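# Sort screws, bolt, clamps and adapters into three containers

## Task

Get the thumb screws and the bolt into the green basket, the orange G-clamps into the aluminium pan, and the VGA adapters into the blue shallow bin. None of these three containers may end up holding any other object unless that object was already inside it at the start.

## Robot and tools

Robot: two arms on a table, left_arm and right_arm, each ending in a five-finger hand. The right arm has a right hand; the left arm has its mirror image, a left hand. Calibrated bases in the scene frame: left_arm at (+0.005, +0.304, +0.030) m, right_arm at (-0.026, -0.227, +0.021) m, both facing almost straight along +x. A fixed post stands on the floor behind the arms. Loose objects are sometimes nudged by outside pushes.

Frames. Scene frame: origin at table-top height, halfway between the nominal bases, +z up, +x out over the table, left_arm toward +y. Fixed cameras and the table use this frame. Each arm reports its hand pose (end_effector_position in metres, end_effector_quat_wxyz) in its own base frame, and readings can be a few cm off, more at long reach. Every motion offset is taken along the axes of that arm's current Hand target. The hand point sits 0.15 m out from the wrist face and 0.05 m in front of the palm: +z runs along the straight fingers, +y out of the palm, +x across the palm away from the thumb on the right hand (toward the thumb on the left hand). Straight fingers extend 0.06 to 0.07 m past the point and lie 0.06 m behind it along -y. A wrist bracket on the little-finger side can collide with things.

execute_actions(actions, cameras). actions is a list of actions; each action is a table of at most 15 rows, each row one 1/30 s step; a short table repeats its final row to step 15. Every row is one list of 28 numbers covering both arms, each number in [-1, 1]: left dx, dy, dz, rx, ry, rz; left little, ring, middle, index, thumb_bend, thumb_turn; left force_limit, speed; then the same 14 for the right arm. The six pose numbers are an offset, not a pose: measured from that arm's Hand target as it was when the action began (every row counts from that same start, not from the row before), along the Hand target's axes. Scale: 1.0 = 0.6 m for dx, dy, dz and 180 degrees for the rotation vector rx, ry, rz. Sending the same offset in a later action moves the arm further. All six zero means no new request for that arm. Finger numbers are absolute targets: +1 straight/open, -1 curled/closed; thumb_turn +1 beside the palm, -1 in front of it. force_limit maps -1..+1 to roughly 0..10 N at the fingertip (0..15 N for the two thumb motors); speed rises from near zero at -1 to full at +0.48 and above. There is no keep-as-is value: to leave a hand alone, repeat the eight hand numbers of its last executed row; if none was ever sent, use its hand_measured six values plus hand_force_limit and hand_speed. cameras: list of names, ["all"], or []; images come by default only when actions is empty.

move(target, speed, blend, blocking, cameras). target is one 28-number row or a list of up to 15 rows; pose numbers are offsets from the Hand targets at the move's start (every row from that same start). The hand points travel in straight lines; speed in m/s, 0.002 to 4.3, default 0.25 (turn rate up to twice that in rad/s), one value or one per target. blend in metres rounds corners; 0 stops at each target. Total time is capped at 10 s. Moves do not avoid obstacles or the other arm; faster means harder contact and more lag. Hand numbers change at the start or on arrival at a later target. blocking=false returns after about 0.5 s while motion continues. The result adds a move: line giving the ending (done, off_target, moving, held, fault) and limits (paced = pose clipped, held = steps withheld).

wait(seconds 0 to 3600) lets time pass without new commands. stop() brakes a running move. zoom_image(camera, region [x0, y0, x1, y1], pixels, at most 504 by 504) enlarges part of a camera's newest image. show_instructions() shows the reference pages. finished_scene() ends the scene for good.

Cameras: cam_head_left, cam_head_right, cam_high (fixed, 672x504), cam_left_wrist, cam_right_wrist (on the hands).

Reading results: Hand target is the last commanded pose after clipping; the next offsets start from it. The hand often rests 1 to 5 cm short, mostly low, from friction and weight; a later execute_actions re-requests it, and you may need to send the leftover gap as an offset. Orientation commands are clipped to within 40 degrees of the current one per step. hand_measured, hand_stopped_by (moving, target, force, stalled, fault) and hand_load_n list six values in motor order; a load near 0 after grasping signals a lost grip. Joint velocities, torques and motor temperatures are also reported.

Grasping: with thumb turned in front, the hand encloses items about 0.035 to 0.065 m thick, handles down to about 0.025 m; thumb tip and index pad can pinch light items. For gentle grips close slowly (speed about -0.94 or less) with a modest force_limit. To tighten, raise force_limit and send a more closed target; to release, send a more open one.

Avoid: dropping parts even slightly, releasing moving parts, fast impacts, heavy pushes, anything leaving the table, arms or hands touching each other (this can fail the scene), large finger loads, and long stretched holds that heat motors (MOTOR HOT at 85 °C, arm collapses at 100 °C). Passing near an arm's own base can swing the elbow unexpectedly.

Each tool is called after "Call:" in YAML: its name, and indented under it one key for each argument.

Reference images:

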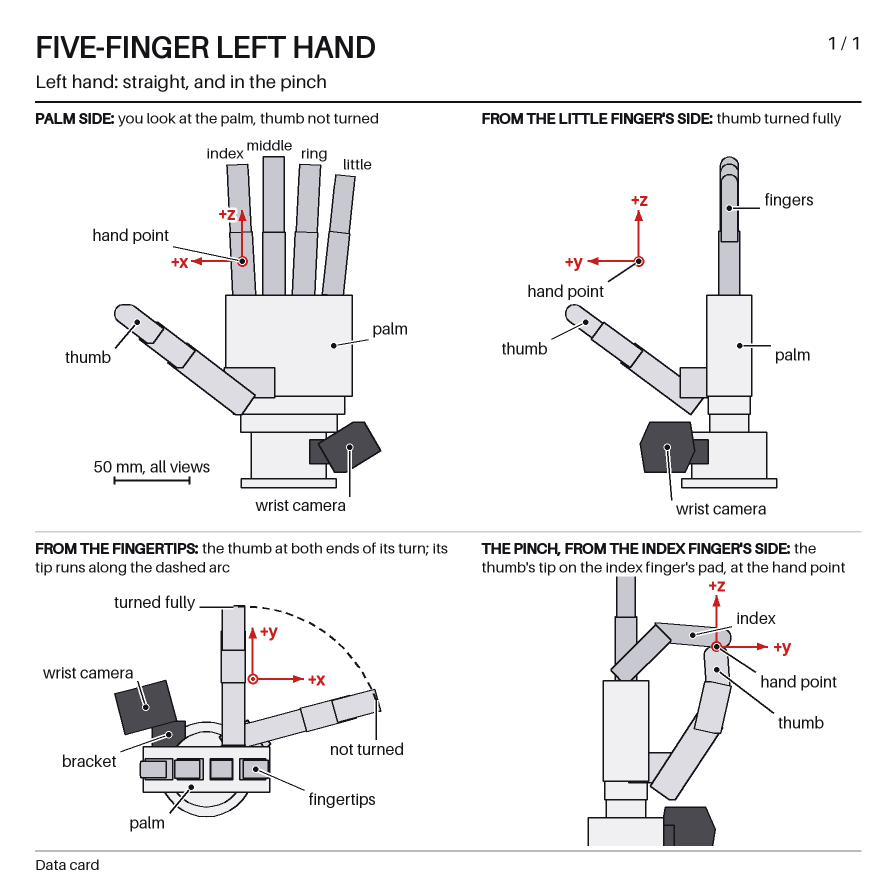

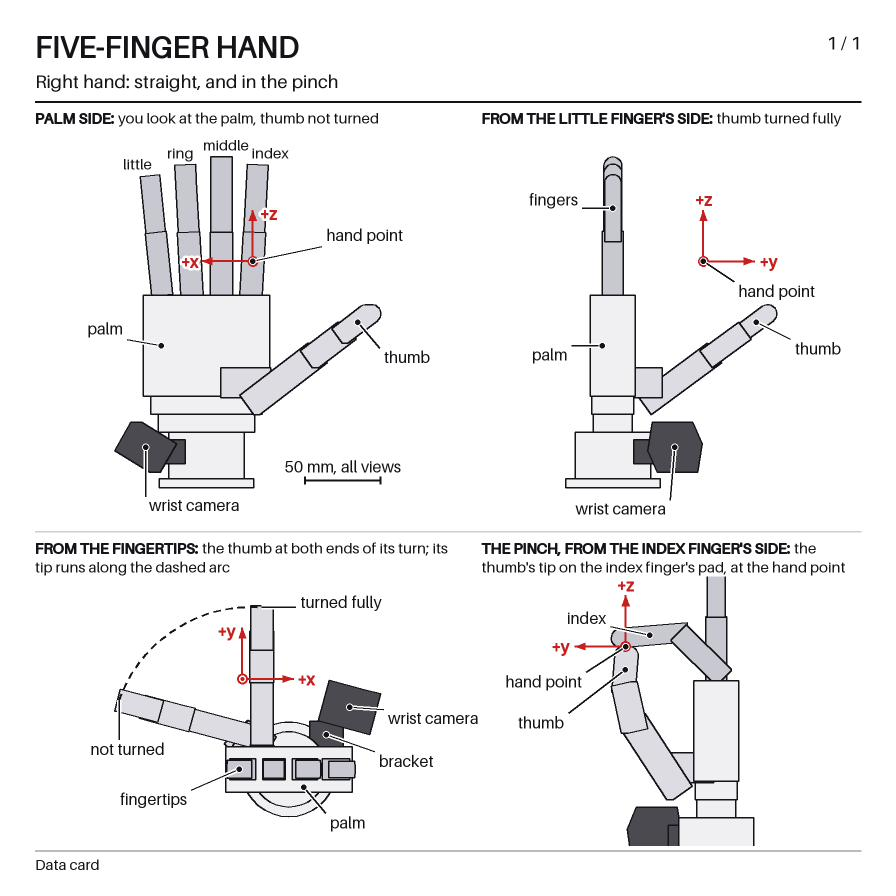

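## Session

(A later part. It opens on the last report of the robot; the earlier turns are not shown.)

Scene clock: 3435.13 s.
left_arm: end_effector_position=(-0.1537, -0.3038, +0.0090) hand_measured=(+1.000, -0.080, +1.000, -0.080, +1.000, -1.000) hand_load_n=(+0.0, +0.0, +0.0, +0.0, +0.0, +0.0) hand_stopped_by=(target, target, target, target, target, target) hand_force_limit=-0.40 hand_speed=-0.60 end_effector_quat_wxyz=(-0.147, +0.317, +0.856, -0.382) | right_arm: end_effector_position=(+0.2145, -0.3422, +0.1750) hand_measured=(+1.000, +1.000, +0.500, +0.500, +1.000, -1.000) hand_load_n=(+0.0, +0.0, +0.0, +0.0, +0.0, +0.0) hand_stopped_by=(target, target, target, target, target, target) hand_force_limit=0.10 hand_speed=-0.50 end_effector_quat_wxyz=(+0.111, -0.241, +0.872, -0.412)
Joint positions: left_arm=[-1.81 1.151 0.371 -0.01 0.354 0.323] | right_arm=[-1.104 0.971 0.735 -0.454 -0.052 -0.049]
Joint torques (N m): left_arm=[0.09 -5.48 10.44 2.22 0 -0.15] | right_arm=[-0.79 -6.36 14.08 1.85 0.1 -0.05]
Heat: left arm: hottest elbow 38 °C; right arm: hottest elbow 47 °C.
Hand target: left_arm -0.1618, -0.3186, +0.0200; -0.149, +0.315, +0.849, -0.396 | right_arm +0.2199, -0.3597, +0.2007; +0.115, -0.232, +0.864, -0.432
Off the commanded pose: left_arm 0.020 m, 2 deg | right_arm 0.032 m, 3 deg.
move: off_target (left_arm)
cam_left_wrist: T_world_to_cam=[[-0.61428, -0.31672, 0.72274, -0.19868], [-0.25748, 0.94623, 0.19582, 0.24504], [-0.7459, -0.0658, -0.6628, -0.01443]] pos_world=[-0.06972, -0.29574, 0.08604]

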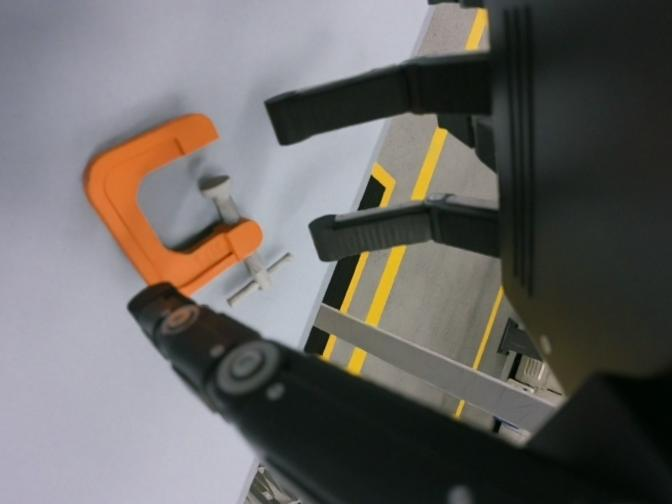

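Call:
move:
  target:
    - [-0.0343,0.0060,-0.0071,0,0,0,1,-0.08,1,-0.08,1,-1,-0.4,-0.6,0,0,0,0,0,0,1,1,0.5,0.5,1,-1,0.1,-0.5]
    - [-0.0093,0.0016,-0.0019,0,0,0,1,-0.08,1,-0.08,1,-1,-0.4,-0.6,0,0,0,0,0,0,1,1,0.5,0.5,1,-1,0.1,-0.5]
  speed: 0.06
  cameras: ["cam_left_wrist"]

Call:
zoom_image:
  camera: "cam_left_wrist"
  region: [120, 80, 400, 340]

Scene clock: 3448.50 s.
left_arm: end_effector_position=(-0.1497, -0.3094, +0.0097) hand_measured=(+1.000, -0.080, +1.000, -0.080, +1.000, -1.000) hand_load_n=(+0.0, +0.0, +0.0, +0.0, +0.0, +0.0) hand_stopped_by=(target, target, target, target, target, target) hand_force_limit=-0.40 hand_speed=-0.60 end_effector_quat_wxyz=(-0.147, +0.317, +0.855, -0.383) | right_arm: end_effector_position=(+0.2145, -0.3422, +0.1750) hand_measured=(+1.000, +1.000, +0.500, +0.500, +1.000, -1.000) hand_load_n=(+0.0, +0.0, +0.0, +0.0, +0.0, +0.0) hand_stopped_by=(target, target, target, target, target, target) hand_force_limit=0.10 hand_speed=-0.50 end_effector_quat_wxyz=(+0.111, -0.241, +0.872, -0.412)
Joint positions: left_arm=[-1.789 1.163 0.382 -0.01 0.37 0.339] | right_arm=[-1.104 0.971 0.735 -0.454 -0.052 -0.049]
Joint torques (N m): left_arm=[-0.62 -5.6 9.85 2.15 0.04 -0.16] | right_arm=[-0.62 -6.01 14.08 1.85 0.08 -0.03]
Heat: left arm: hottest elbow 38 °C; right arm: hottest elbow 47 °C.
Hand target: left_arm -0.1568, -0.3211, +0.0200; -0.149, +0.316, +0.849, -0.396 | right_arm +0.2199, -0.3597, +0.2007; +0.115, -0.232, +0.864, -0.432
Off the commanded pose: left_arm 0.017 m, 2 deg | right_arm 0.032 m, 3 deg.
move: off_target (left_arm)
cam_left_wrist: T_world_to_cam=[[-0.61325, -0.31434, 0.72464, -0.19769], [-0.25681, 0.94691, 0.19343, 0.25155], [-0.74697, -0.06747, -0.66142, -0.01203]] pos_world=[-0.06562, -0.30115, 0.08664]

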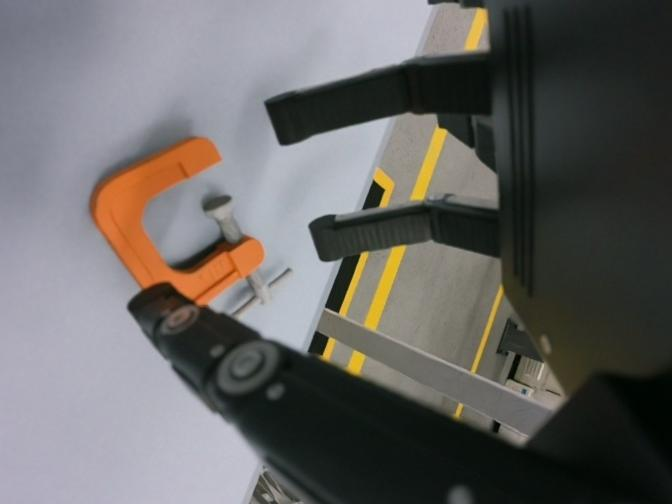

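Scaled by 1.800.

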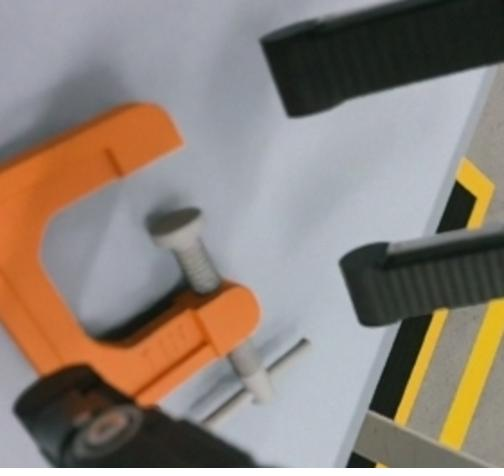

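Call:
move:
  target: [0.0018,0.0268,0.0070,0,0,0,1,-0.08,1,-0.08,1,-1,-0.4,-0.6,0,0,0,0,0,0,1,1,0.5,0.5,1,-1,0.1,-0.5]
  speed: 0.05
  cameras: ["cam_left_wrist"]

Call:
zoom_image:
  camera: "cam_left_wrist"
  region: [120, 80, 400, 340]

Scene clock: 3493.00 s.
left_arm: end_effector_position=(-0.1515, -0.3172, +0.0091) hand_measured=(+1.000, -0.080, +1.000, -0.080, +1.000, -1.000) hand_load_n=(+0.0, +0.0, +0.0, +0.0, +0.0, +0.0) hand_stopped_by=(target, target, target, target, target, target) hand_force_limit=-0.40 hand_speed=-0.60 end_effector_quat_wxyz=(-0.145, +0.318, +0.848, -0.398) | right_arm: end_effector_position=(+0.2145, -0.3422, +0.1750) hand_measured=(+1.000, +1.000, +0.500, +0.500, +1.000, -1.000) hand_load_n=(+0.0, +0.0, +0.0, +0.0, +0.0, +0.0) hand_stopped_by=(target, target, target, target, target, target) hand_force_limit=0.10 hand_speed=-0.50 end_effector_quat_wxyz=(+0.111, -0.241, +0.872, -0.412)
Joint positions: left_arm=[-1.789 1.183 0.375 0.05 0.37 0.338] | right_arm=[-1.104 0.971 0.735 -0.454 -0.052 -0.049]
Joint torques (N m): left_arm=[0.38 -5.36 6.97 2.43 0.2 -0.05] | right_arm=[-0.62 -5.89 14.08 1.84 0.11 -0.05]
Heat: left arm: hottest elbow 37 °C; right arm: hottest elbow 48 °C.
Hand target: left_arm -0.1530, -0.3151, +0.0051; -0.149, +0.316, +0.849, -0.397 | right_arm +0.2199, -0.3597, +0.2007; +0.115, -0.232, +0.864, -0.432
Off the commanded pose: left_arm 0.005 m, 1 deg | right_arm 0.032 m, 3 deg.
move: done
cam_left_wrist: T_world_to_cam=[[-0.60742, -0.2907, 0.73928, -0.1925], [-0.25593, 0.95263, 0.16431, 0.26081], [-0.75203, -0.08939, -0.65304, -0.02214]] pos_world=[-0.06683, -0.30639, 0.08499]

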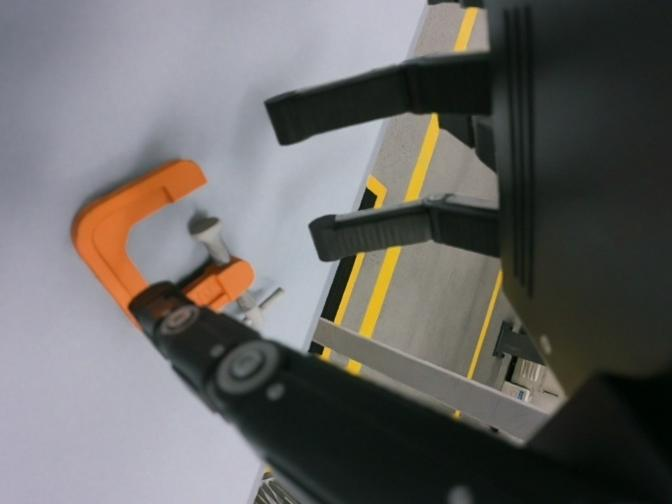

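Scaled by 1.800.

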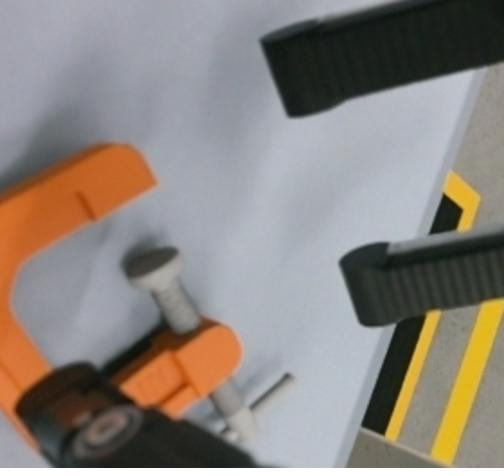

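Call:
move:
  target: [0.0078,0.0165,-0.0119,0,0,0,1,-0.08,1,-0.08,1,-1,-0.4,-0.6,0,0,0,0,0,0,1,1,0.5,0.5,1,-1,0.1,-0.5]
  speed: 0.05
  cameras: ["cam_left_wrist"]

Call:
zoom_image:
  camera: "cam_left_wrist"
  region: [120, 80, 400, 340]

Scene clock: 3505.83 s.
left_arm: end_effector_position=(-0.1487, -0.3014, +0.0000) hand_measured=(+1.000, -0.080, +1.000, -0.080, +1.000, -1.000) hand_load_n=(+0.0, +0.5, -0.5, +0.0, +0.0, +0.0) hand_stopped_by=(target, target, target, target, target, target) hand_force_limit=-0.40 hand_speed=-0.60 end_effector_quat_wxyz=(-0.148, +0.318, +0.851, -0.390) | right_arm: end_effector_position=(+0.2145, -0.3422, +0.1750) hand_measured=(+1.000, +1.000, +0.500, +0.500, +1.000, -1.000) hand_load_n=(+0.0, +0.0, +0.0, +0.0, +0.0, +0.0) hand_stopped_by=(target, target, target, target, target, target) hand_force_limit=0.10 hand_speed=-0.50 end_effector_quat_wxyz=(+0.111, -0.241, +0.872, -0.412)
Joint positions: left_arm=[-1.789 1.167 0.339 0.052 0.374 0.338] | right_arm=[-1.104 0.971 0.735 -0.454 -0.052 -0.049]
Joint torques (N m): left_arm=[0.5 -6.71 7.13 2.26 0.23 0] | right_arm=[-0.5 -6.18 14.05 1.74 0.09 -0.05]
Heat: left arm: hottest elbow 36 °C; right arm: hottest elbow 48 °C.
Hand target: left_arm -0.1488, -0.3029, +0.0020; -0.149, +0.316, +0.849, -0.396 | right_arm +0.2199, -0.3597, +0.2007; +0.115, -0.232, +0.864, -0.432
Off the commanded pose: left_arm 0.003 m, 1 deg | right_arm 0.032 m, 3 deg.
move: done
cam_left_wrist: T_world_to_cam=[[-0.60915, -0.30273, 0.733, -0.18341], [-0.25328, 0.95013, 0.18193, 0.24758], [-0.75152, -0.07483, -0.65545, -0.0201]] pos_world=[-0.06413, -0.29226, 0.07622]

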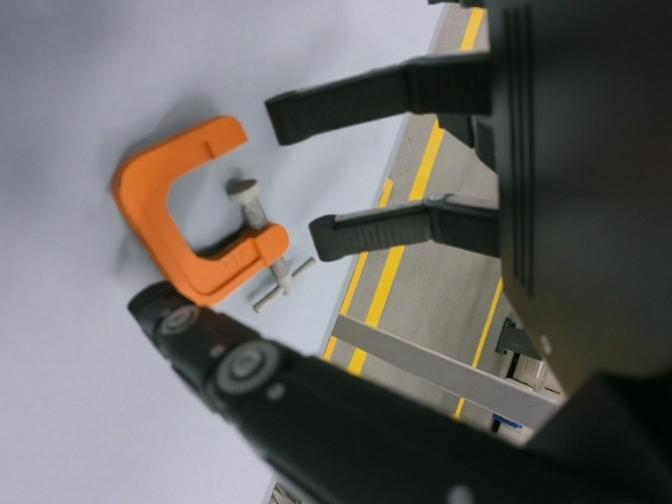

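Scaled by 1.800.

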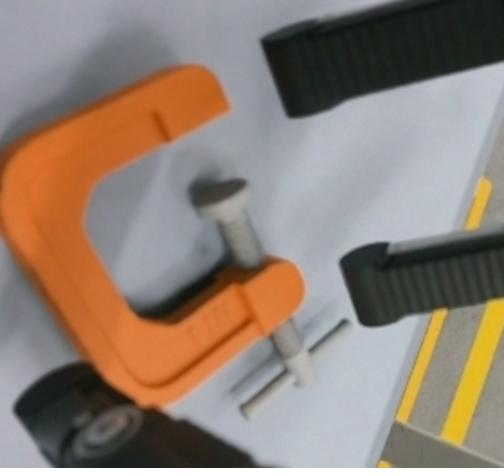

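Call:
move:
  target: [-0.0042,0.0072,0.0148,0,0,0,1,-0.08,1,-0.08,1,-1,-0.4,-0.6,0,0,0,0,0,0,1,1,0.5,0.5,1,-1,0.1,-0.5]
  speed: 0.05
  cameras: ["cam_left_wrist"]

Call:
zoom_image:
  camera: "cam_left_wrist"
  region: [120, 80, 400, 340]

Scene clock: 3525.10 s.
left_arm: end_effector_position=(-0.1501, -0.3070, -0.0053) hand_measured=(+1.000, -0.080, +1.000, -0.080, +1.000, -1.000) hand_load_n=(+0.0, +0.0, +0.0, +0.0, +0.0, +0.0) hand_stopped_by=(target, target, target, target, target, target) hand_force_limit=-0.40 hand_speed=-0.60 end_effector_quat_wxyz=(-0.148, +0.318, +0.849, -0.394) | right_arm: end_effector_position=(+0.2145, -0.3422, +0.1750) hand_measured=(+1.000, +1.000, +0.500, +0.500, +1.000, -1.000) hand_load_n=(+0.0, +0.0, +0.0, +0.0, +0.0, +0.0) hand_stopped_by=(target, target, target, target, target, target) hand_force_limit=0.10 hand_speed=-0.50 end_effector_quat_wxyz=(+0.111, -0.241, +0.872, -0.412)
Joint positions: left_arm=[-1.789 1.206 0.339 0.101 0.375 0.338] | right_arm=[-1.104 0.971 0.735 -0.454 -0.052 -0.049]
Joint torques (N m): left_arm=[0.26 -5.48 6.83 2.22 0.23 0] | right_arm=[-0.44 -6.53 14.08 1.98 0.11 -0.06]
Heat: left arm: hottest elbow 35 °C; right arm: hottest elbow 48 °C.
Hand target: left_arm -0.1495, -0.3076, -0.0070; -0.149, +0.316, +0.849, -0.396 | right_arm +0.2199, -0.3597, +0.2007; +0.115, -0.232, +0.864, -0.432
Off the commanded pose: left_arm 0.002 m, 0 deg | right_arm 0.032 m, 3 deg.
move: done
cam_left_wrist: T_world_to_cam=[[-0.60733, -0.29507, 0.73762, -0.17937], [-0.25219, 0.95205, 0.1732, 0.25424], [-0.75336, -0.08084, -0.65262, -0.02722]] pos_world=[-0.06533, -0.29718, 0.07051]

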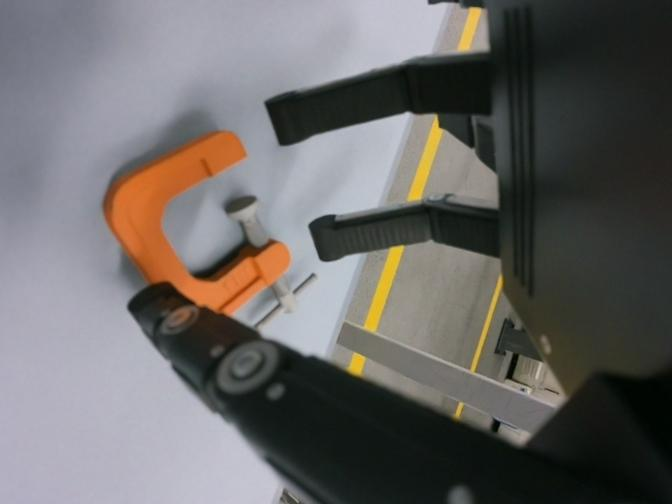

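Scaled by 1.800.

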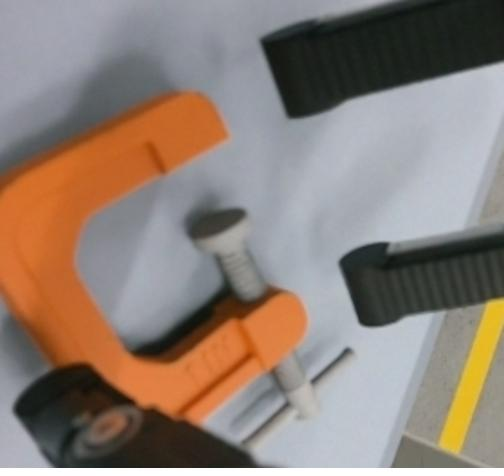

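Call:
move:
  target: [0,0.0119,0.0052,0,0,0,1,-0.08,1,-0.08,1,-1,-0.4,-0.6,0,0,0,0,0,0,1,1,0.5,0.5,1,-1,0.1,-0.5]
  speed: 0.05
  cameras: ["cam_left_wrist"]

Call:
zoom_image:
  camera: "cam_left_wrist"
  region: [120, 80, 400, 340]

Scene clock: 3532.97 s.
left_arm: end_effector_position=(-0.1519, -0.3100, -0.0063) hand_measured=(+1.000, -0.080, +1.000, -0.080, +1.000, -1.000) hand_load_n=(+0.0, +0.0, +0.0, +0.0, +0.0, +0.0) hand_stopped_by=(target, target, target, target, target, target) hand_force_limit=-0.40 hand_speed=-0.60 end_effector_quat_wxyz=(-0.150, +0.320, +0.844, -0.403) | right_arm: end_effector_position=(+0.2145, -0.3422, +0.1750) hand_measured=(+1.000, +1.000, +0.500, +0.500, +1.000, -1.000) hand_load_n=(+0.0, +0.0, +0.0, +0.0, +0.0, +0.0) hand_stopped_by=(target, target, target, target, target, target) hand_force_limit=0.10 hand_speed=-0.50 end_effector_quat_wxyz=(+0.111, -0.241, +0.872, -0.412)
Joint positions: left_arm=[-1.789 1.22 0.333 0.14 0.381 0.338] | right_arm=[-1.104 0.971 0.735 -0.454 -0.052 -0.049]
Joint torques (N m): left_arm=[1.32 -4.31 6.08 2.04 0.06 0.02] | right_arm=[-0.38 -6.36 14.15 1.76 0.11 -0.09]
Heat: left arm: hottest elbow 34 °C; right arm: hottest elbow 48 °C.
Hand target: left_arm -0.1481, -0.3061, -0.0145; -0.149, +0.316, +0.849, -0.396 | right_arm +0.2199, -0.3597, +0.2007; +0.115, -0.232, +0.864, -0.432
Off the commanded pose: left_arm 0.010 m, 1 deg | right_arm 0.032 m, 3 deg.
move: done
cam_left_wrist: T_world_to_cam=[[-0.60257, -0.2795, 0.74752, -0.175], [-0.24662, 0.95604, 0.15866, 0.25876], [-0.759, -0.08875, -0.64501, -0.03267]] pos_world=[-0.06643, -0.2992, 0.06869]

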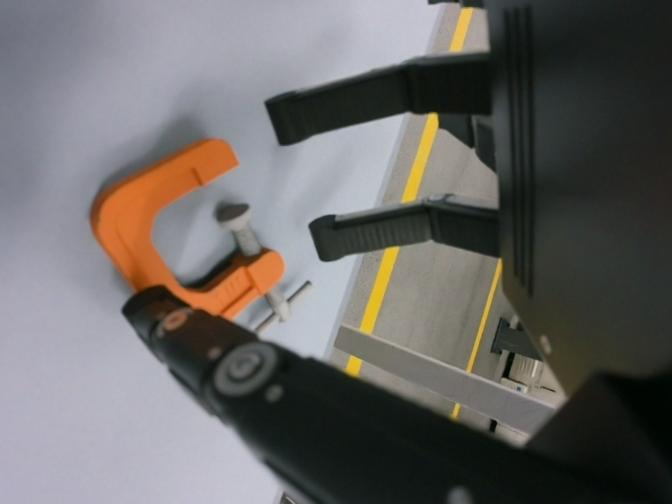

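Scaled by 1.800.

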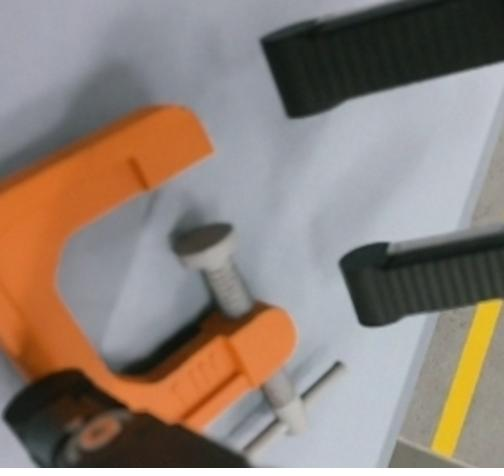

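Call:
move:
  target: [0,-0.0282,-0.0236,0,0,0,1,0.0,1,0.0,1,-1,-0.4,-0.6,0,0,0,0,0,0,1,1,0.5,0.5,1,-1,0.1,-0.5]
  speed: 0.06
  cameras: ["cam_left_wrist"]

Call:
zoom_image:
  camera: "cam_left_wrist"
  region: [120, 80, 400, 340]

Scene clock: 3554.33 s.
left_arm: end_effector_position=(-0.1497, -0.2999, +0.0031) hand_measured=(+1.000, +0.000, +1.000, +0.000, +1.000, -1.000) hand_load_n=(-0.5, +0.0, +0.0, +0.0, +0.0, +0.0) hand_stopped_by=(target, target, target, target, target, target) hand_force_limit=-0.40 hand_speed=-0.60 end_effector_quat_wxyz=(-0.151, +0.319, +0.848, -0.394) | right_arm: end_effector_position=(+0.2145, -0.3422, +0.1750) hand_measured=(+1.000, +1.000, +0.500, +0.500, +1.000, -1.000) hand_load_n=(+0.0, +0.0, +0.0, +0.0, +0.0, +0.0) hand_stopped_by=(target, target, target, target, target, target) hand_force_limit=0.10 hand_speed=-0.50 end_effector_quat_wxyz=(+0.111, -0.241, +0.872, -0.412)
Joint positions: left_arm=[-1.789 1.151 0.333 0.052 0.381 0.338] | right_arm=[-1.104 0.971 0.735 -0.454 -0.052 -0.049]
Joint torques (N m): left_arm=[1.79 -5.07 8.87 1.39 0.1 0.05] | right_arm=[0.03 -6.07 13.97 1.77 0.09 -0.09]
Heat: left arm: hottest elbow 34 °C; right arm: hottest elbow 48 °C.
Hand target: left_arm -0.1481, -0.3062, +0.0077; -0.149, +0.316, +0.849, -0.397 | right_arm +0.2199, -0.3597, +0.2007; +0.115, -0.232, +0.864, -0.432
Off the commanded pose: left_arm 0.008 m, 1 deg | right_arm 0.032 m, 3 deg.
move: done
cam_left_wrist: T_world_to_cam=[[-0.60556, -0.29308, 0.73987, -0.18234], [-0.24735, 0.95298, 0.17505, 0.24721], [-0.75638, -0.07701, -0.64958, -0.02004]] pos_world=[-0.06443, -0.29057, 0.07861]

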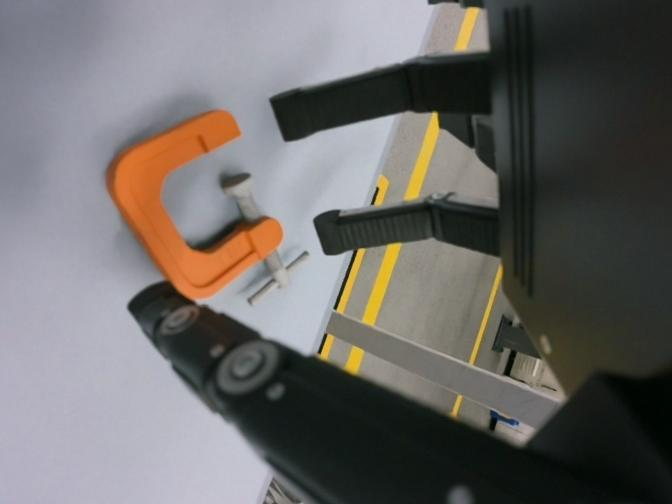

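Scaled by 1.800.

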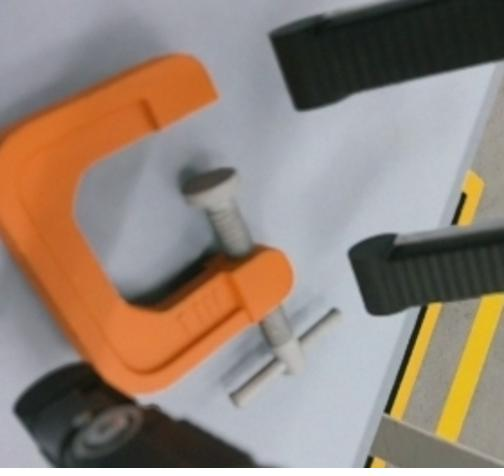

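Call:
move:
  target:
    - [0.0053,0.0043,-0.0002,0,0,0,1,0.0,1,0.0,1,-1,-0.4,-0.6,0,0,0,0,0,0,1,1,0.5,0.5,1,-1,0.1,-0.5]
    - [0.0053,0.0223,0.0120,0,0,0,1,0.0,1,0.0,1,-1,-0.4,-0.6,0,0,0,0,0,0,1,1,0.5,0.5,1,-1,0.1,-0.5]
  speed: 0.05
  cameras: ["cam_left_wrist"]

Call:
zoom_image:
  camera: "cam_left_wrist"
  region: [120, 80, 400, 340]

Scene clock: 3583.63 s.
left_arm: end_effector_position=(-0.1496, -0.3021, -0.0040) hand_measured=(+1.000, +0.000, +1.000, +0.000, +1.000, -1.000) hand_load_n=(+0.0, +0.0, +0.0, +0.0, +0.0, +0.0) hand_stopped_by=(target, target, target, target, target, target) hand_force_limit=-0.40 hand_speed=-0.60 end_effector_quat_wxyz=(-0.149, +0.319, +0.848, -0.396) | right_arm: end_effector_position=(+0.2145, -0.3422, +0.1750) hand_measured=(+1.000, +1.000, +0.500, +0.500, +1.000, -1.000) hand_load_n=(+0.0, +0.0, +0.0, +0.0, +0.0, +0.0) hand_stopped_by=(target, target, target, target, target, target) hand_force_limit=0.10 hand_speed=-0.50 end_effector_quat_wxyz=(+0.111, -0.241, +0.872, -0.412)
Joint positions: left_arm=[-1.789 1.184 0.326 0.097 0.378 0.338] | right_arm=[-1.104 0.971 0.735 -0.454 -0.052 -0.049]
Joint torques (N m): left_arm=[0.32 -5.66 6.71 2.35 0.08 -0.01] | right_arm=[-0.56 -6.12 14.16 1.94 0.12 -0.09]
Heat: left arm: hottest elbow 34 °C; right arm: hottest elbow 48 °C.
Hand target: left_arm -0.1485, -0.3016, -0.0073; -0.149, +0.316, +0.849, -0.396 | right_arm +0.2199, -0.3597, +0.2007; +0.115, -0.232, +0.864, -0.432
Off the commanded pose: left_arm 0.003 m, 0 deg | right_arm 0.032 m, 3 deg.
move: done
cam_left_wrist: T_world_to_cam=[[-0.60583, -0.29104, 0.74045, -0.17708], [-0.24963, 0.95322, 0.17043, 0.25022], [-0.75542, -0.08158, -0.65014, -0.0261]] pos_world=[-0.06453, -0.29218, 0.0715]

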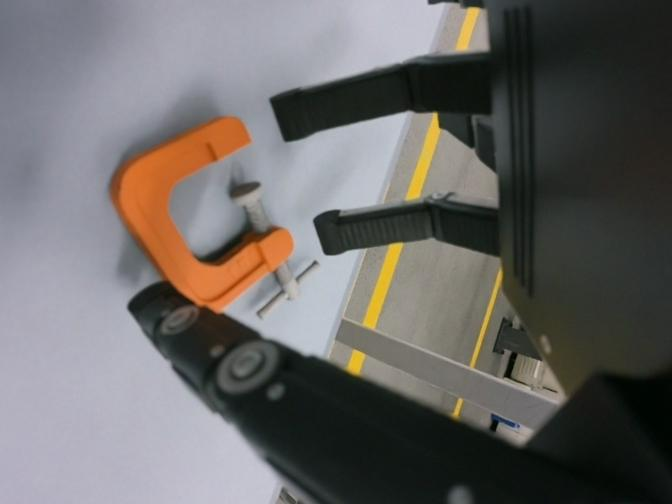

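Scaled by 1.800.

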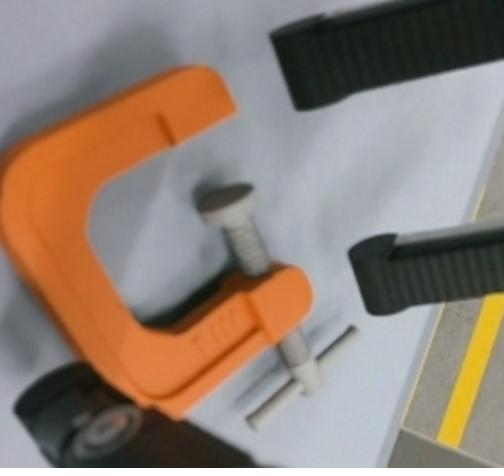

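Call:
move:
  target: [-0.0020,0.0068,-0.0080,0,0,0,1,0.0,1,0.0,1,-1,-0.4,-0.6,0,0,0,0,0,0,1,1,0.5,0.5,1,-1,0.1,-0.5]
  speed: 0.05
  cameras: ["cam_left_wrist"]

Call:
zoom_image:
  camera: "cam_left_wrist"
  region: [120, 80, 400, 340]

Scene clock: 3605.63 s.
left_arm: end_effector_position=(-0.1481, -0.2964, -0.0079) hand_measured=(+1.000, +0.000, +1.000, +0.000, +1.000, -1.000) hand_load_n=(+0.0, -0.5, +0.0, +0.0, +0.0, +0.0) hand_stopped_by=(target, target, target, target, target, target) hand_force_limit=-0.40 hand_speed=-0.60 end_effector_quat_wxyz=(-0.153, +0.318, +0.850, -0.392) | right_arm: end_effector_position=(+0.2145, -0.3422, +0.1750) hand_measured=(+1.000, +1.000, +0.500, +0.500, +1.000, -1.000) hand_load_n=(+0.0, +0.0, +0.0, +0.0, +0.0, +0.0) hand_stopped_by=(target, target, target, target, target, target) hand_force_limit=0.10 hand_speed=-0.50 end_effector_quat_wxyz=(+0.111, -0.241, +0.872, -0.412)
Joint positions: left_arm=[-1.784 1.184 0.315 0.097 0.386 0.338] | right_arm=[-1.104 0.971 0.735 -0.454 -0.052 -0.049]
Joint torques (N m): left_arm=[1.96 -5.66 6.58 1.88 0.25 0.15] | right_arm=[-1.03 -6.3 13.96 1.91 0.07 -0.07]
Heat: left arm: hottest elbow 34 °C; right arm: hottest elbow 48 °C.
Hand target: left_arm -0.1434, -0.2976, -0.0074; -0.149, +0.315, +0.849, -0.396 | right_arm +0.2199, -0.3597, +0.2007; +0.115, -0.232, +0.864, -0.432
Off the commanded pose: left_arm 0.005 m, 1 deg | right_arm 0.032 m, 3 deg.
move: done
cam_left_wrist: T_world_to_cam=[[-0.60374, -0.29946, 0.7388, -0.1739], [-0.24833, 0.9513, 0.18266, 0.24553], [-0.75752, -0.07319, -0.6487, -0.02483]] pos_world=[-0.06283, -0.28746, 0.06752]

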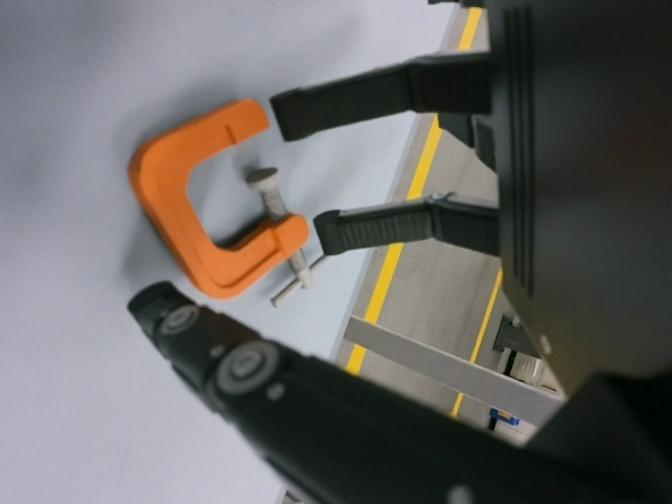

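Scaled by 1.800.

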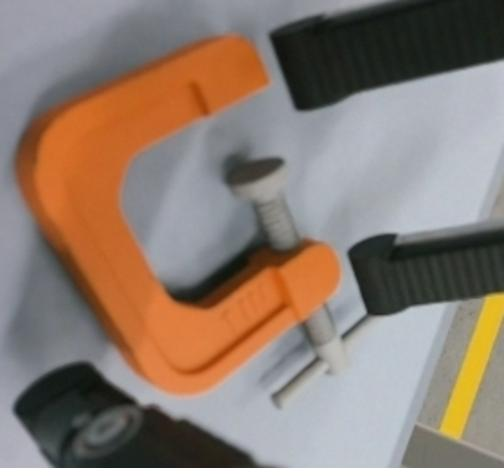

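Call:
move:
  target: [0.0,0.0077,0.0064,0,0,0,1,0.0,1,0.0,1,-1,-0.4,-0.6,0,0,0,0,0,0,1,1,0.5,0.5,1,-1,0.1,-0.5]
  speed: 0.05
  cameras: ["cam_left_wrist"]

Call:
zoom_image:
  camera: "cam_left_wrist"
  region: [120, 80, 400, 340]

Scene clock: 3621.67 s.
left_arm: end_effector_position=(-0.1483, -0.2973, -0.0091) hand_measured=(+1.000, +0.000, +1.000, +0.000, +1.000, -1.000) hand_load_n=(+0.0, +0.0, +0.0, +0.0, +0.0, +0.0) hand_stopped_by=(target, target, target, target, target, target) hand_force_limit=-0.40 hand_speed=-0.60 end_effector_quat_wxyz=(-0.152, +0.318, +0.848, -0.396) | right_arm: end_effector_position=(+0.2145, -0.3422, +0.1750) hand_measured=(+1.000, +1.000, +0.500, +0.500, +1.000, -1.000) hand_load_n=(+0.0, +0.0, +0.0, +0.0, +0.0, +0.0) hand_stopped_by=(target, target, target, target, target, target) hand_force_limit=0.10 hand_speed=-0.50 end_effector_quat_wxyz=(+0.111, -0.241, +0.872, -0.412)
Joint positions: left_arm=[-1.784 1.191 0.309 0.118 0.386 0.338] | right_arm=[-1.104 0.971 0.735 -0.454 -0.052 -0.049]
Joint torques (N m): left_arm=[1.2 -4.25 6.35 2.3 0.22 0.14] | right_arm=[-0.56 -6.24 14.01 1.74 0.09 -0.04]
Heat: left arm: hottest elbow 34 °C; right arm: hottest elbow 48 °C.
Hand target: left_arm -0.1435, -0.2976, -0.0134; -0.149, +0.315, +0.849, -0.396 | right_arm +0.2199, -0.3597, +0.2007; +0.115, -0.232, +0.864, -0.432
Off the commanded pose: left_arm 0.007 m, 0 deg | right_arm 0.032 m, 3 deg.
move: done
cam_left_wrist: T_world_to_cam=[[-0.60228, -0.29255, 0.74275, -0.17111], [-0.24796, 0.95296, 0.17428, 0.24704], [-0.7588, -0.0792, -0.64649, -0.02772]] pos_world=[-0.06283, -0.28768, 0.06611]

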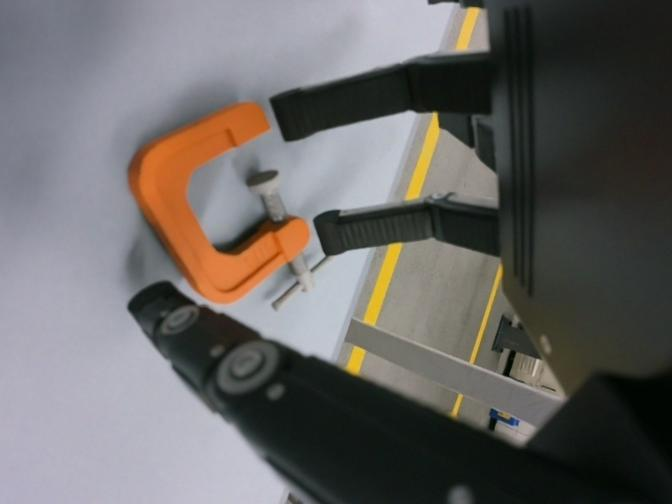

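Scaled by 1.800.

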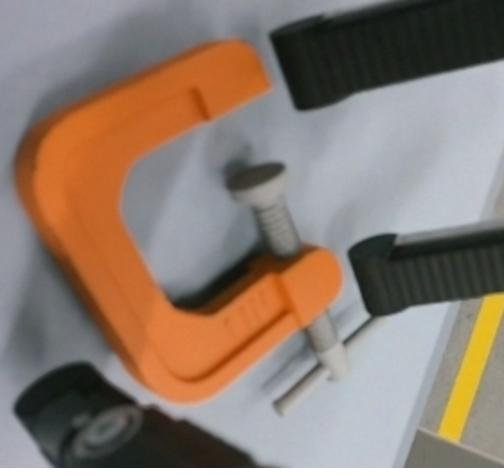

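Call:
move:
  target: [0.0,0.0026,0.0021,0,0,0,1,-0.03,1,-0.03,0.9,-1,-0.4,-0.9,0,0,0,0,0,0,1,1,0.5,0.5,1,-1,0.1,-0.5]
  speed: 0.05
  cameras: ["cam_left_wrist"]

Call:
zoom_image:
  camera: "cam_left_wrist"
  region: [120, 80, 400, 340]

Scene clock: 3638.20 s.
left_arm: end_effector_position=(-0.1484, -0.2975, -0.0110) hand_measured=(+1.000, -0.030, +1.000, -0.030, +0.900, -1.000) hand_load_n=(+0.0, +0.0, +0.0, +0.0, +0.0, +0.0) hand_stopped_by=(target, target, target, target, target, target) hand_force_limit=-0.40 hand_speed=-0.90 end_effector_quat_wxyz=(-0.152, +0.318, +0.848, -0.396) | right_arm: end_effector_position=(+0.2145, -0.3422, +0.1750) hand_measured=(+1.000, +1.000, +0.500, +0.500, +1.000, -1.000) hand_load_n=(+0.0, -0.5, +0.0, +0.0, +0.0, +0.0) hand_stopped_by=(target, target, target, target, target, target) hand_force_limit=0.10 hand_speed=-0.50 end_effector_quat_wxyz=(+0.111, -0.241, +0.872, -0.412)
Joint positions: left_arm=[-1.784 1.199 0.307 0.13 0.386 0.338] | right_arm=[-1.104 0.971 0.735 -0.454 -0.052 -0.049]
Joint torques (N m): left_arm=[1.79 -5.19 6.42 2.3 0.26 0.15] | right_arm=[-0.85 -6.24 14.24 1.78 0.12 -0.09]
Heat: left arm: hottest elbow 33 °C; right arm: hottest elbow 48 °C.
Hand target: left_arm -0.1435, -0.2978, -0.0153; -0.149, +0.315, +0.849, -0.397 | right_arm +0.2199, -0.3597, +0.2007; +0.115, -0.232, +0.864, -0.432
Off the commanded pose: left_arm 0.007 m, 0 deg | right_arm 0.032 m, 3 deg.
move: done
cam_left_wrist: T_world_to_cam=[[-0.6022, -0.29222, 0.74294, -0.16962], [-0.24794, 0.95304, 0.17388, 0.24751], [-0.75887, -0.0795, -0.64637, -0.0292]] pos_world=[-0.06293, -0.28778, 0.06411]

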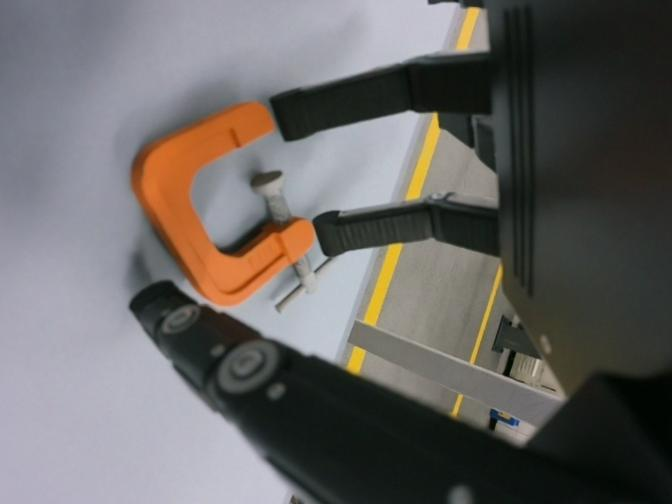

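Scaled by 1.800.

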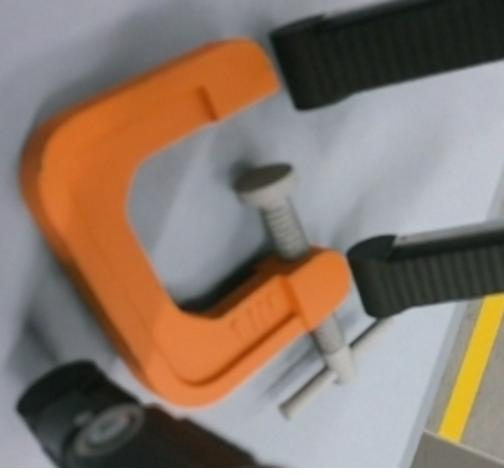

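Call:
move:
  target: [0,0,0,0,0,0,1,-0.03,1,-0.03,0.85,-1,0.1,-0.92,0,0,0,0,0,0,1,1,0.5,0.5,1,-1,0.1,-0.5]
  speed: 0.05

Call:
move:
  target: [0,0,0,0,0,0,1,-0.25,1,-0.25,0.65,-1,0.1,-0.92,0,0,0,0,0,0,1,1,0.5,0.5,1,-1,0.1,-0.5]
  speed: 0.05
  cameras: ["cam_left_wrist"]

Call:
zoom_image:
  camera: "cam_left_wrist"
  region: [120, 80, 400, 340]

Scene clock: 3650.80 s.
left_arm: end_effector_position=(-0.1484, -0.2975, -0.0110) hand_measured=(+1.000, -0.030, +1.000, -0.030, +0.850, -1.000) hand_load_n=(+0.0, +0.0, +0.0, +0.0, +0.0, +0.0) hand_stopped_by=(target, target, target, target, target, target) hand_force_limit=0.10 hand_speed=-0.92 end_effector_quat_wxyz=(-0.152, +0.318, +0.848, -0.396) | right_arm: end_effector_position=(+0.2145, -0.3422, +0.1750) hand_measured=(+1.000, +1.000, +0.500, +0.500, +1.000, -1.000) hand_load_n=(+0.0, +0.0, -0.5, +0.0, +0.0, +0.0) hand_stopped_by=(target, target, target, target, target, target) hand_force_limit=0.10 hand_speed=-0.50 end_effector_quat_wxyz=(+0.111, -0.241, +0.872, -0.412)
Joint positions: left_arm=[-1.784 1.199 0.307 0.13 0.386 0.338] | right_arm=[-1.104 0.971 0.735 -0.454 -0.052 -0.049]
Joint torques (N m): left_arm=[1.49 -4.19 6.27 2.22 0.2 0.14] | right_arm=[-0.32 -6.12 14.12 1.85 0.11 -0.01]
Heat: left arm: hottest elbow 33 °C; right arm: hottest elbow 48 °C.
Hand target: left_arm -0.1435, -0.2978, -0.0153; -0.149, +0.315, +0.849, -0.397 | right_arm +0.2199, -0.3597, +0.2007; +0.115, -0.232, +0.864, -0.432
Off the commanded pose: left_arm 0.006 m, 0 deg | right_arm 0.032 m, 3 deg.
move: done

Scene clock: 3652.03 s.
left_arm: end_effector_position=(-0.1494, -0.2984, -0.0097) hand_measured=(+1.000, -0.250, +1.000, -0.250, +0.794, -1.000) hand_load_n=(+0.0, +0.0, -0.5, +0.0, +1.0, +0.5) hand_stopped_by=(target, target, target, target, force, target) hand_force_limit=0.10 hand_speed=-0.92 end_effector_quat_wxyz=(-0.154, +0.319, +0.846, -0.399) | right_arm: end_effector_position=(+0.2145, -0.3422, +0.1750) hand_measured=(+1.000, +1.000, +0.500, +0.500, +1.000, -1.000) hand_load_n=(+0.0, +0.0, +0.0, +0.0, +0.0, -0.5) hand_stopped_by=(target, target, target, target, target, target) hand_force_limit=0.10 hand_speed=-0.50 end_effector_quat_wxyz=(+0.111, -0.241, +0.872, -0.412)
Joint positions: left_arm=[-1.783 1.199 0.307 0.136 0.392 0.338] | right_arm=[-1.104 0.971 0.735 -0.454 -0.052 -0.049]
Joint torques (N m): left_arm=[2.08 -5.13 6.53 1.98 0.01 0.11] | right_arm=[-0.38 -6.24 14.01 1.91 0.11 -0.08]
Heat: left arm: hottest elbow 33 °C; right arm: hottest elbow 48 °C.
Hand target: left_arm -0.1435, -0.2977, -0.0153; -0.149, +0.316, +0.849, -0.397 | right_arm +0.2199, -0.3597, +0.2007; +0.115, -0.232, +0.864, -0.432
Off the commanded pose: left_arm 0.008 m, 1 deg | right_arm 0.032 m, 3 deg.
move: done
cam_left_wrist: T_world_to_cam=[[-0.59933, -0.28606, 0.74765, -0.1691], [-0.24377, 0.95483, 0.16992, 0.24905], [-0.76248, -0.08042, -0.64199, -0.02991]] pos_world=[-0.06344, -0.28858, 0.0649]

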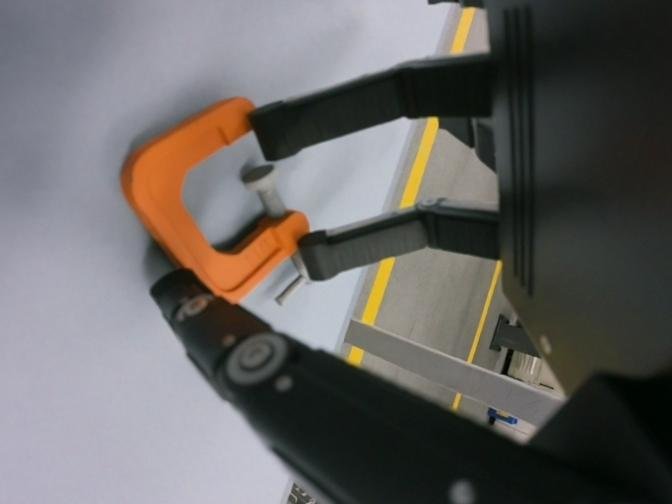

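Scaled by 1.800.

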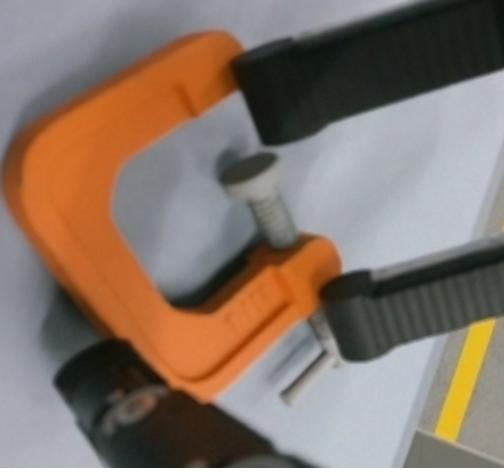

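Call:
move:
  target: [0,0,0,0,0,0,1,0,1,0,0.9,-1,-0.4,-0.6,0,0,0,0,0,0,1,1,0.5,0.5,1,-1,0.1,-0.5]
  speed: 0.05
  cameras: ["cam_left_wrist"]

Call:
zoom_image:
  camera: "cam_left_wrist"
  region: [120, 80, 400, 340]

Scene clock: 3672.53 s.
left_arm: end_effector_position=(-0.1491, -0.2981, -0.0103) hand_measured=(+1.000, +0.000, +1.000, +0.000, +0.900, -1.000) hand_load_n=(+0.0, +0.0, +0.0, +0.0, -0.5, +0.0) hand_stopped_by=(target, target, target, target, target, target) hand_force_limit=-0.40 hand_speed=-0.60 end_effector_quat_wxyz=(-0.154, +0.319, +0.846, -0.399) | right_arm: end_effector_position=(+0.2145, -0.3422, +0.1750) hand_measured=(+1.000, +1.000, +0.500, +0.500, +1.000, -1.000) hand_load_n=(+0.0, +0.0, +0.0, +0.0, +0.0, +0.0) hand_stopped_by=(target, target, target, target, target, target) hand_force_limit=0.10 hand_speed=-0.50 end_effector_quat_wxyz=(+0.111, -0.241, +0.872, -0.412)
Joint positions: left_arm=[-1.783 1.2 0.304 0.14 0.391 0.338] | right_arm=[-1.104 0.971 0.735 -0.454 -0.052 -0.049]
Joint torques (N m): left_arm=[1.96 -5.3 6.82 1.85 0.04 0.1] | right_arm=[-0.44 -6.18 14.12 1.89 0.06 -0.07]
Heat: left arm: hottest elbow 32 °C; right arm: hottest elbow 48 °C.
Hand target: left_arm -0.1434, -0.2976, -0.0154; -0.149, +0.316, +0.849, -0.396 | right_arm +0.2199, -0.3597, +0.2007; +0.115, -0.232, +0.864, -0.432
Off the commanded pose: left_arm 0.008 m, 1 deg | right_arm 0.032 m, 3 deg.
move: done
cam_left_wrist: T_world_to_cam=[[-0.59916, -0.28558, 0.74797, -0.16828], [-0.24444, 0.95486, 0.16877, 0.24887], [-0.7624, -0.08172, -0.64192, -0.03048]] pos_world=[-0.06324, -0.28818, 0.0643]

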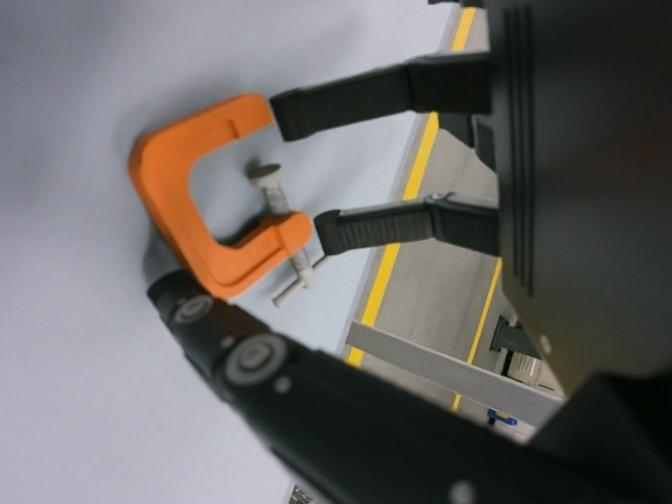

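Scaled by 1.800.

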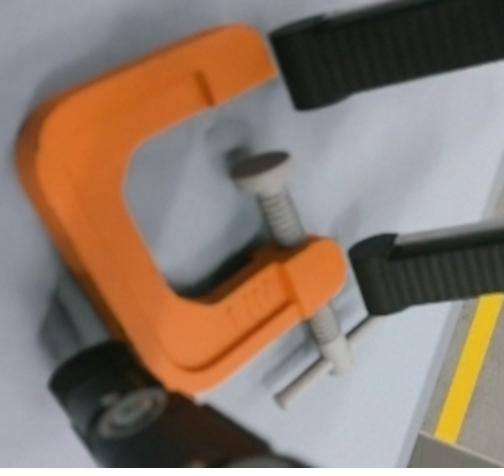

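Call:
move:
  target: [0,-0.0257,-0.0213,0,0,0,1,0,1,0,1,-1,-0.4,-0.6,0,0,0,0,0,0,1,1,0.5,0.5,1,-1,0.1,-0.5]
  speed: 0.05
  cameras: ["cam_left_wrist"]

Call:
zoom_image:
  camera: "cam_left_wrist"
  region: [120, 80, 400, 340]

Scene clock: 3685.73 s.
left_arm: end_effector_position=(-0.1467, -0.2882, -0.0016) hand_measured=(+1.000, +0.000, +1.000, +0.000, +1.000, -1.000) hand_load_n=(+0.0, +0.0, +0.0, +0.0, +0.0, +0.0) hand_stopped_by=(target, target, target, target, target, target) hand_force_limit=-0.40 hand_speed=-0.60 end_effector_quat_wxyz=(-0.155, +0.318, +0.850, -0.391) | right_arm: end_effector_position=(+0.2145, -0.3422, +0.1750) hand_measured=(+1.000, +1.000, +0.500, +0.500, +1.000, -1.000) hand_load_n=(+0.0, +0.0, +0.0, +0.0, +0.0, +0.0) hand_stopped_by=(target, target, target, target, target, target) hand_force_limit=0.10 hand_speed=-0.50 end_effector_quat_wxyz=(+0.111, -0.241, +0.872, -0.412)
Joint positions: left_arm=[-1.783 1.13 0.304 0.05 0.39 0.338] | right_arm=[-1.104 0.971 0.735 -0.454 -0.052 -0.049]
Joint torques (N m): left_arm=[2.43 -4.84 9.44 1.2 0.09 0.06] | right_arm=[-0.85 -6.36 14.01 1.83 0.13 -0.06]
Heat: left arm: hottest elbow 32 °C; right arm: hottest elbow 48 °C.
Hand target: left_arm -0.1434, -0.2978, +0.0047; -0.149, +0.316, +0.849, -0.397 | right_arm +0.2199, -0.3597, +0.2007; +0.115, -0.232, +0.864, -0.432
Off the commanded pose: left_arm 0.012 m, 1 deg | right_arm 0.032 m, 3 deg.
move: off_target (left_arm)
cam_left_wrist: T_world_to_cam=[[-0.6023, -0.30025, 0.73965, -0.17522], [-0.24613, 0.95128, 0.18572, 0.23722], [-0.75938, -0.07019, -0.64685, -0.01842]] pos_world=[-0.06113, -0.27956, 0.07363]

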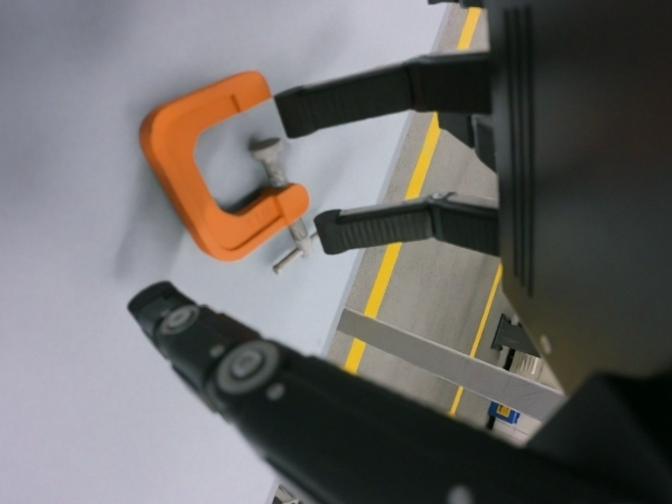

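Scaled by 1.800.

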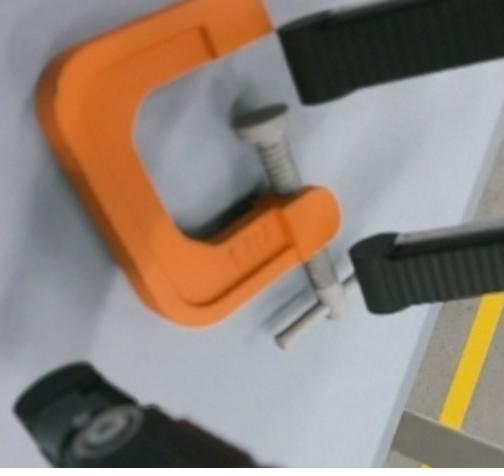

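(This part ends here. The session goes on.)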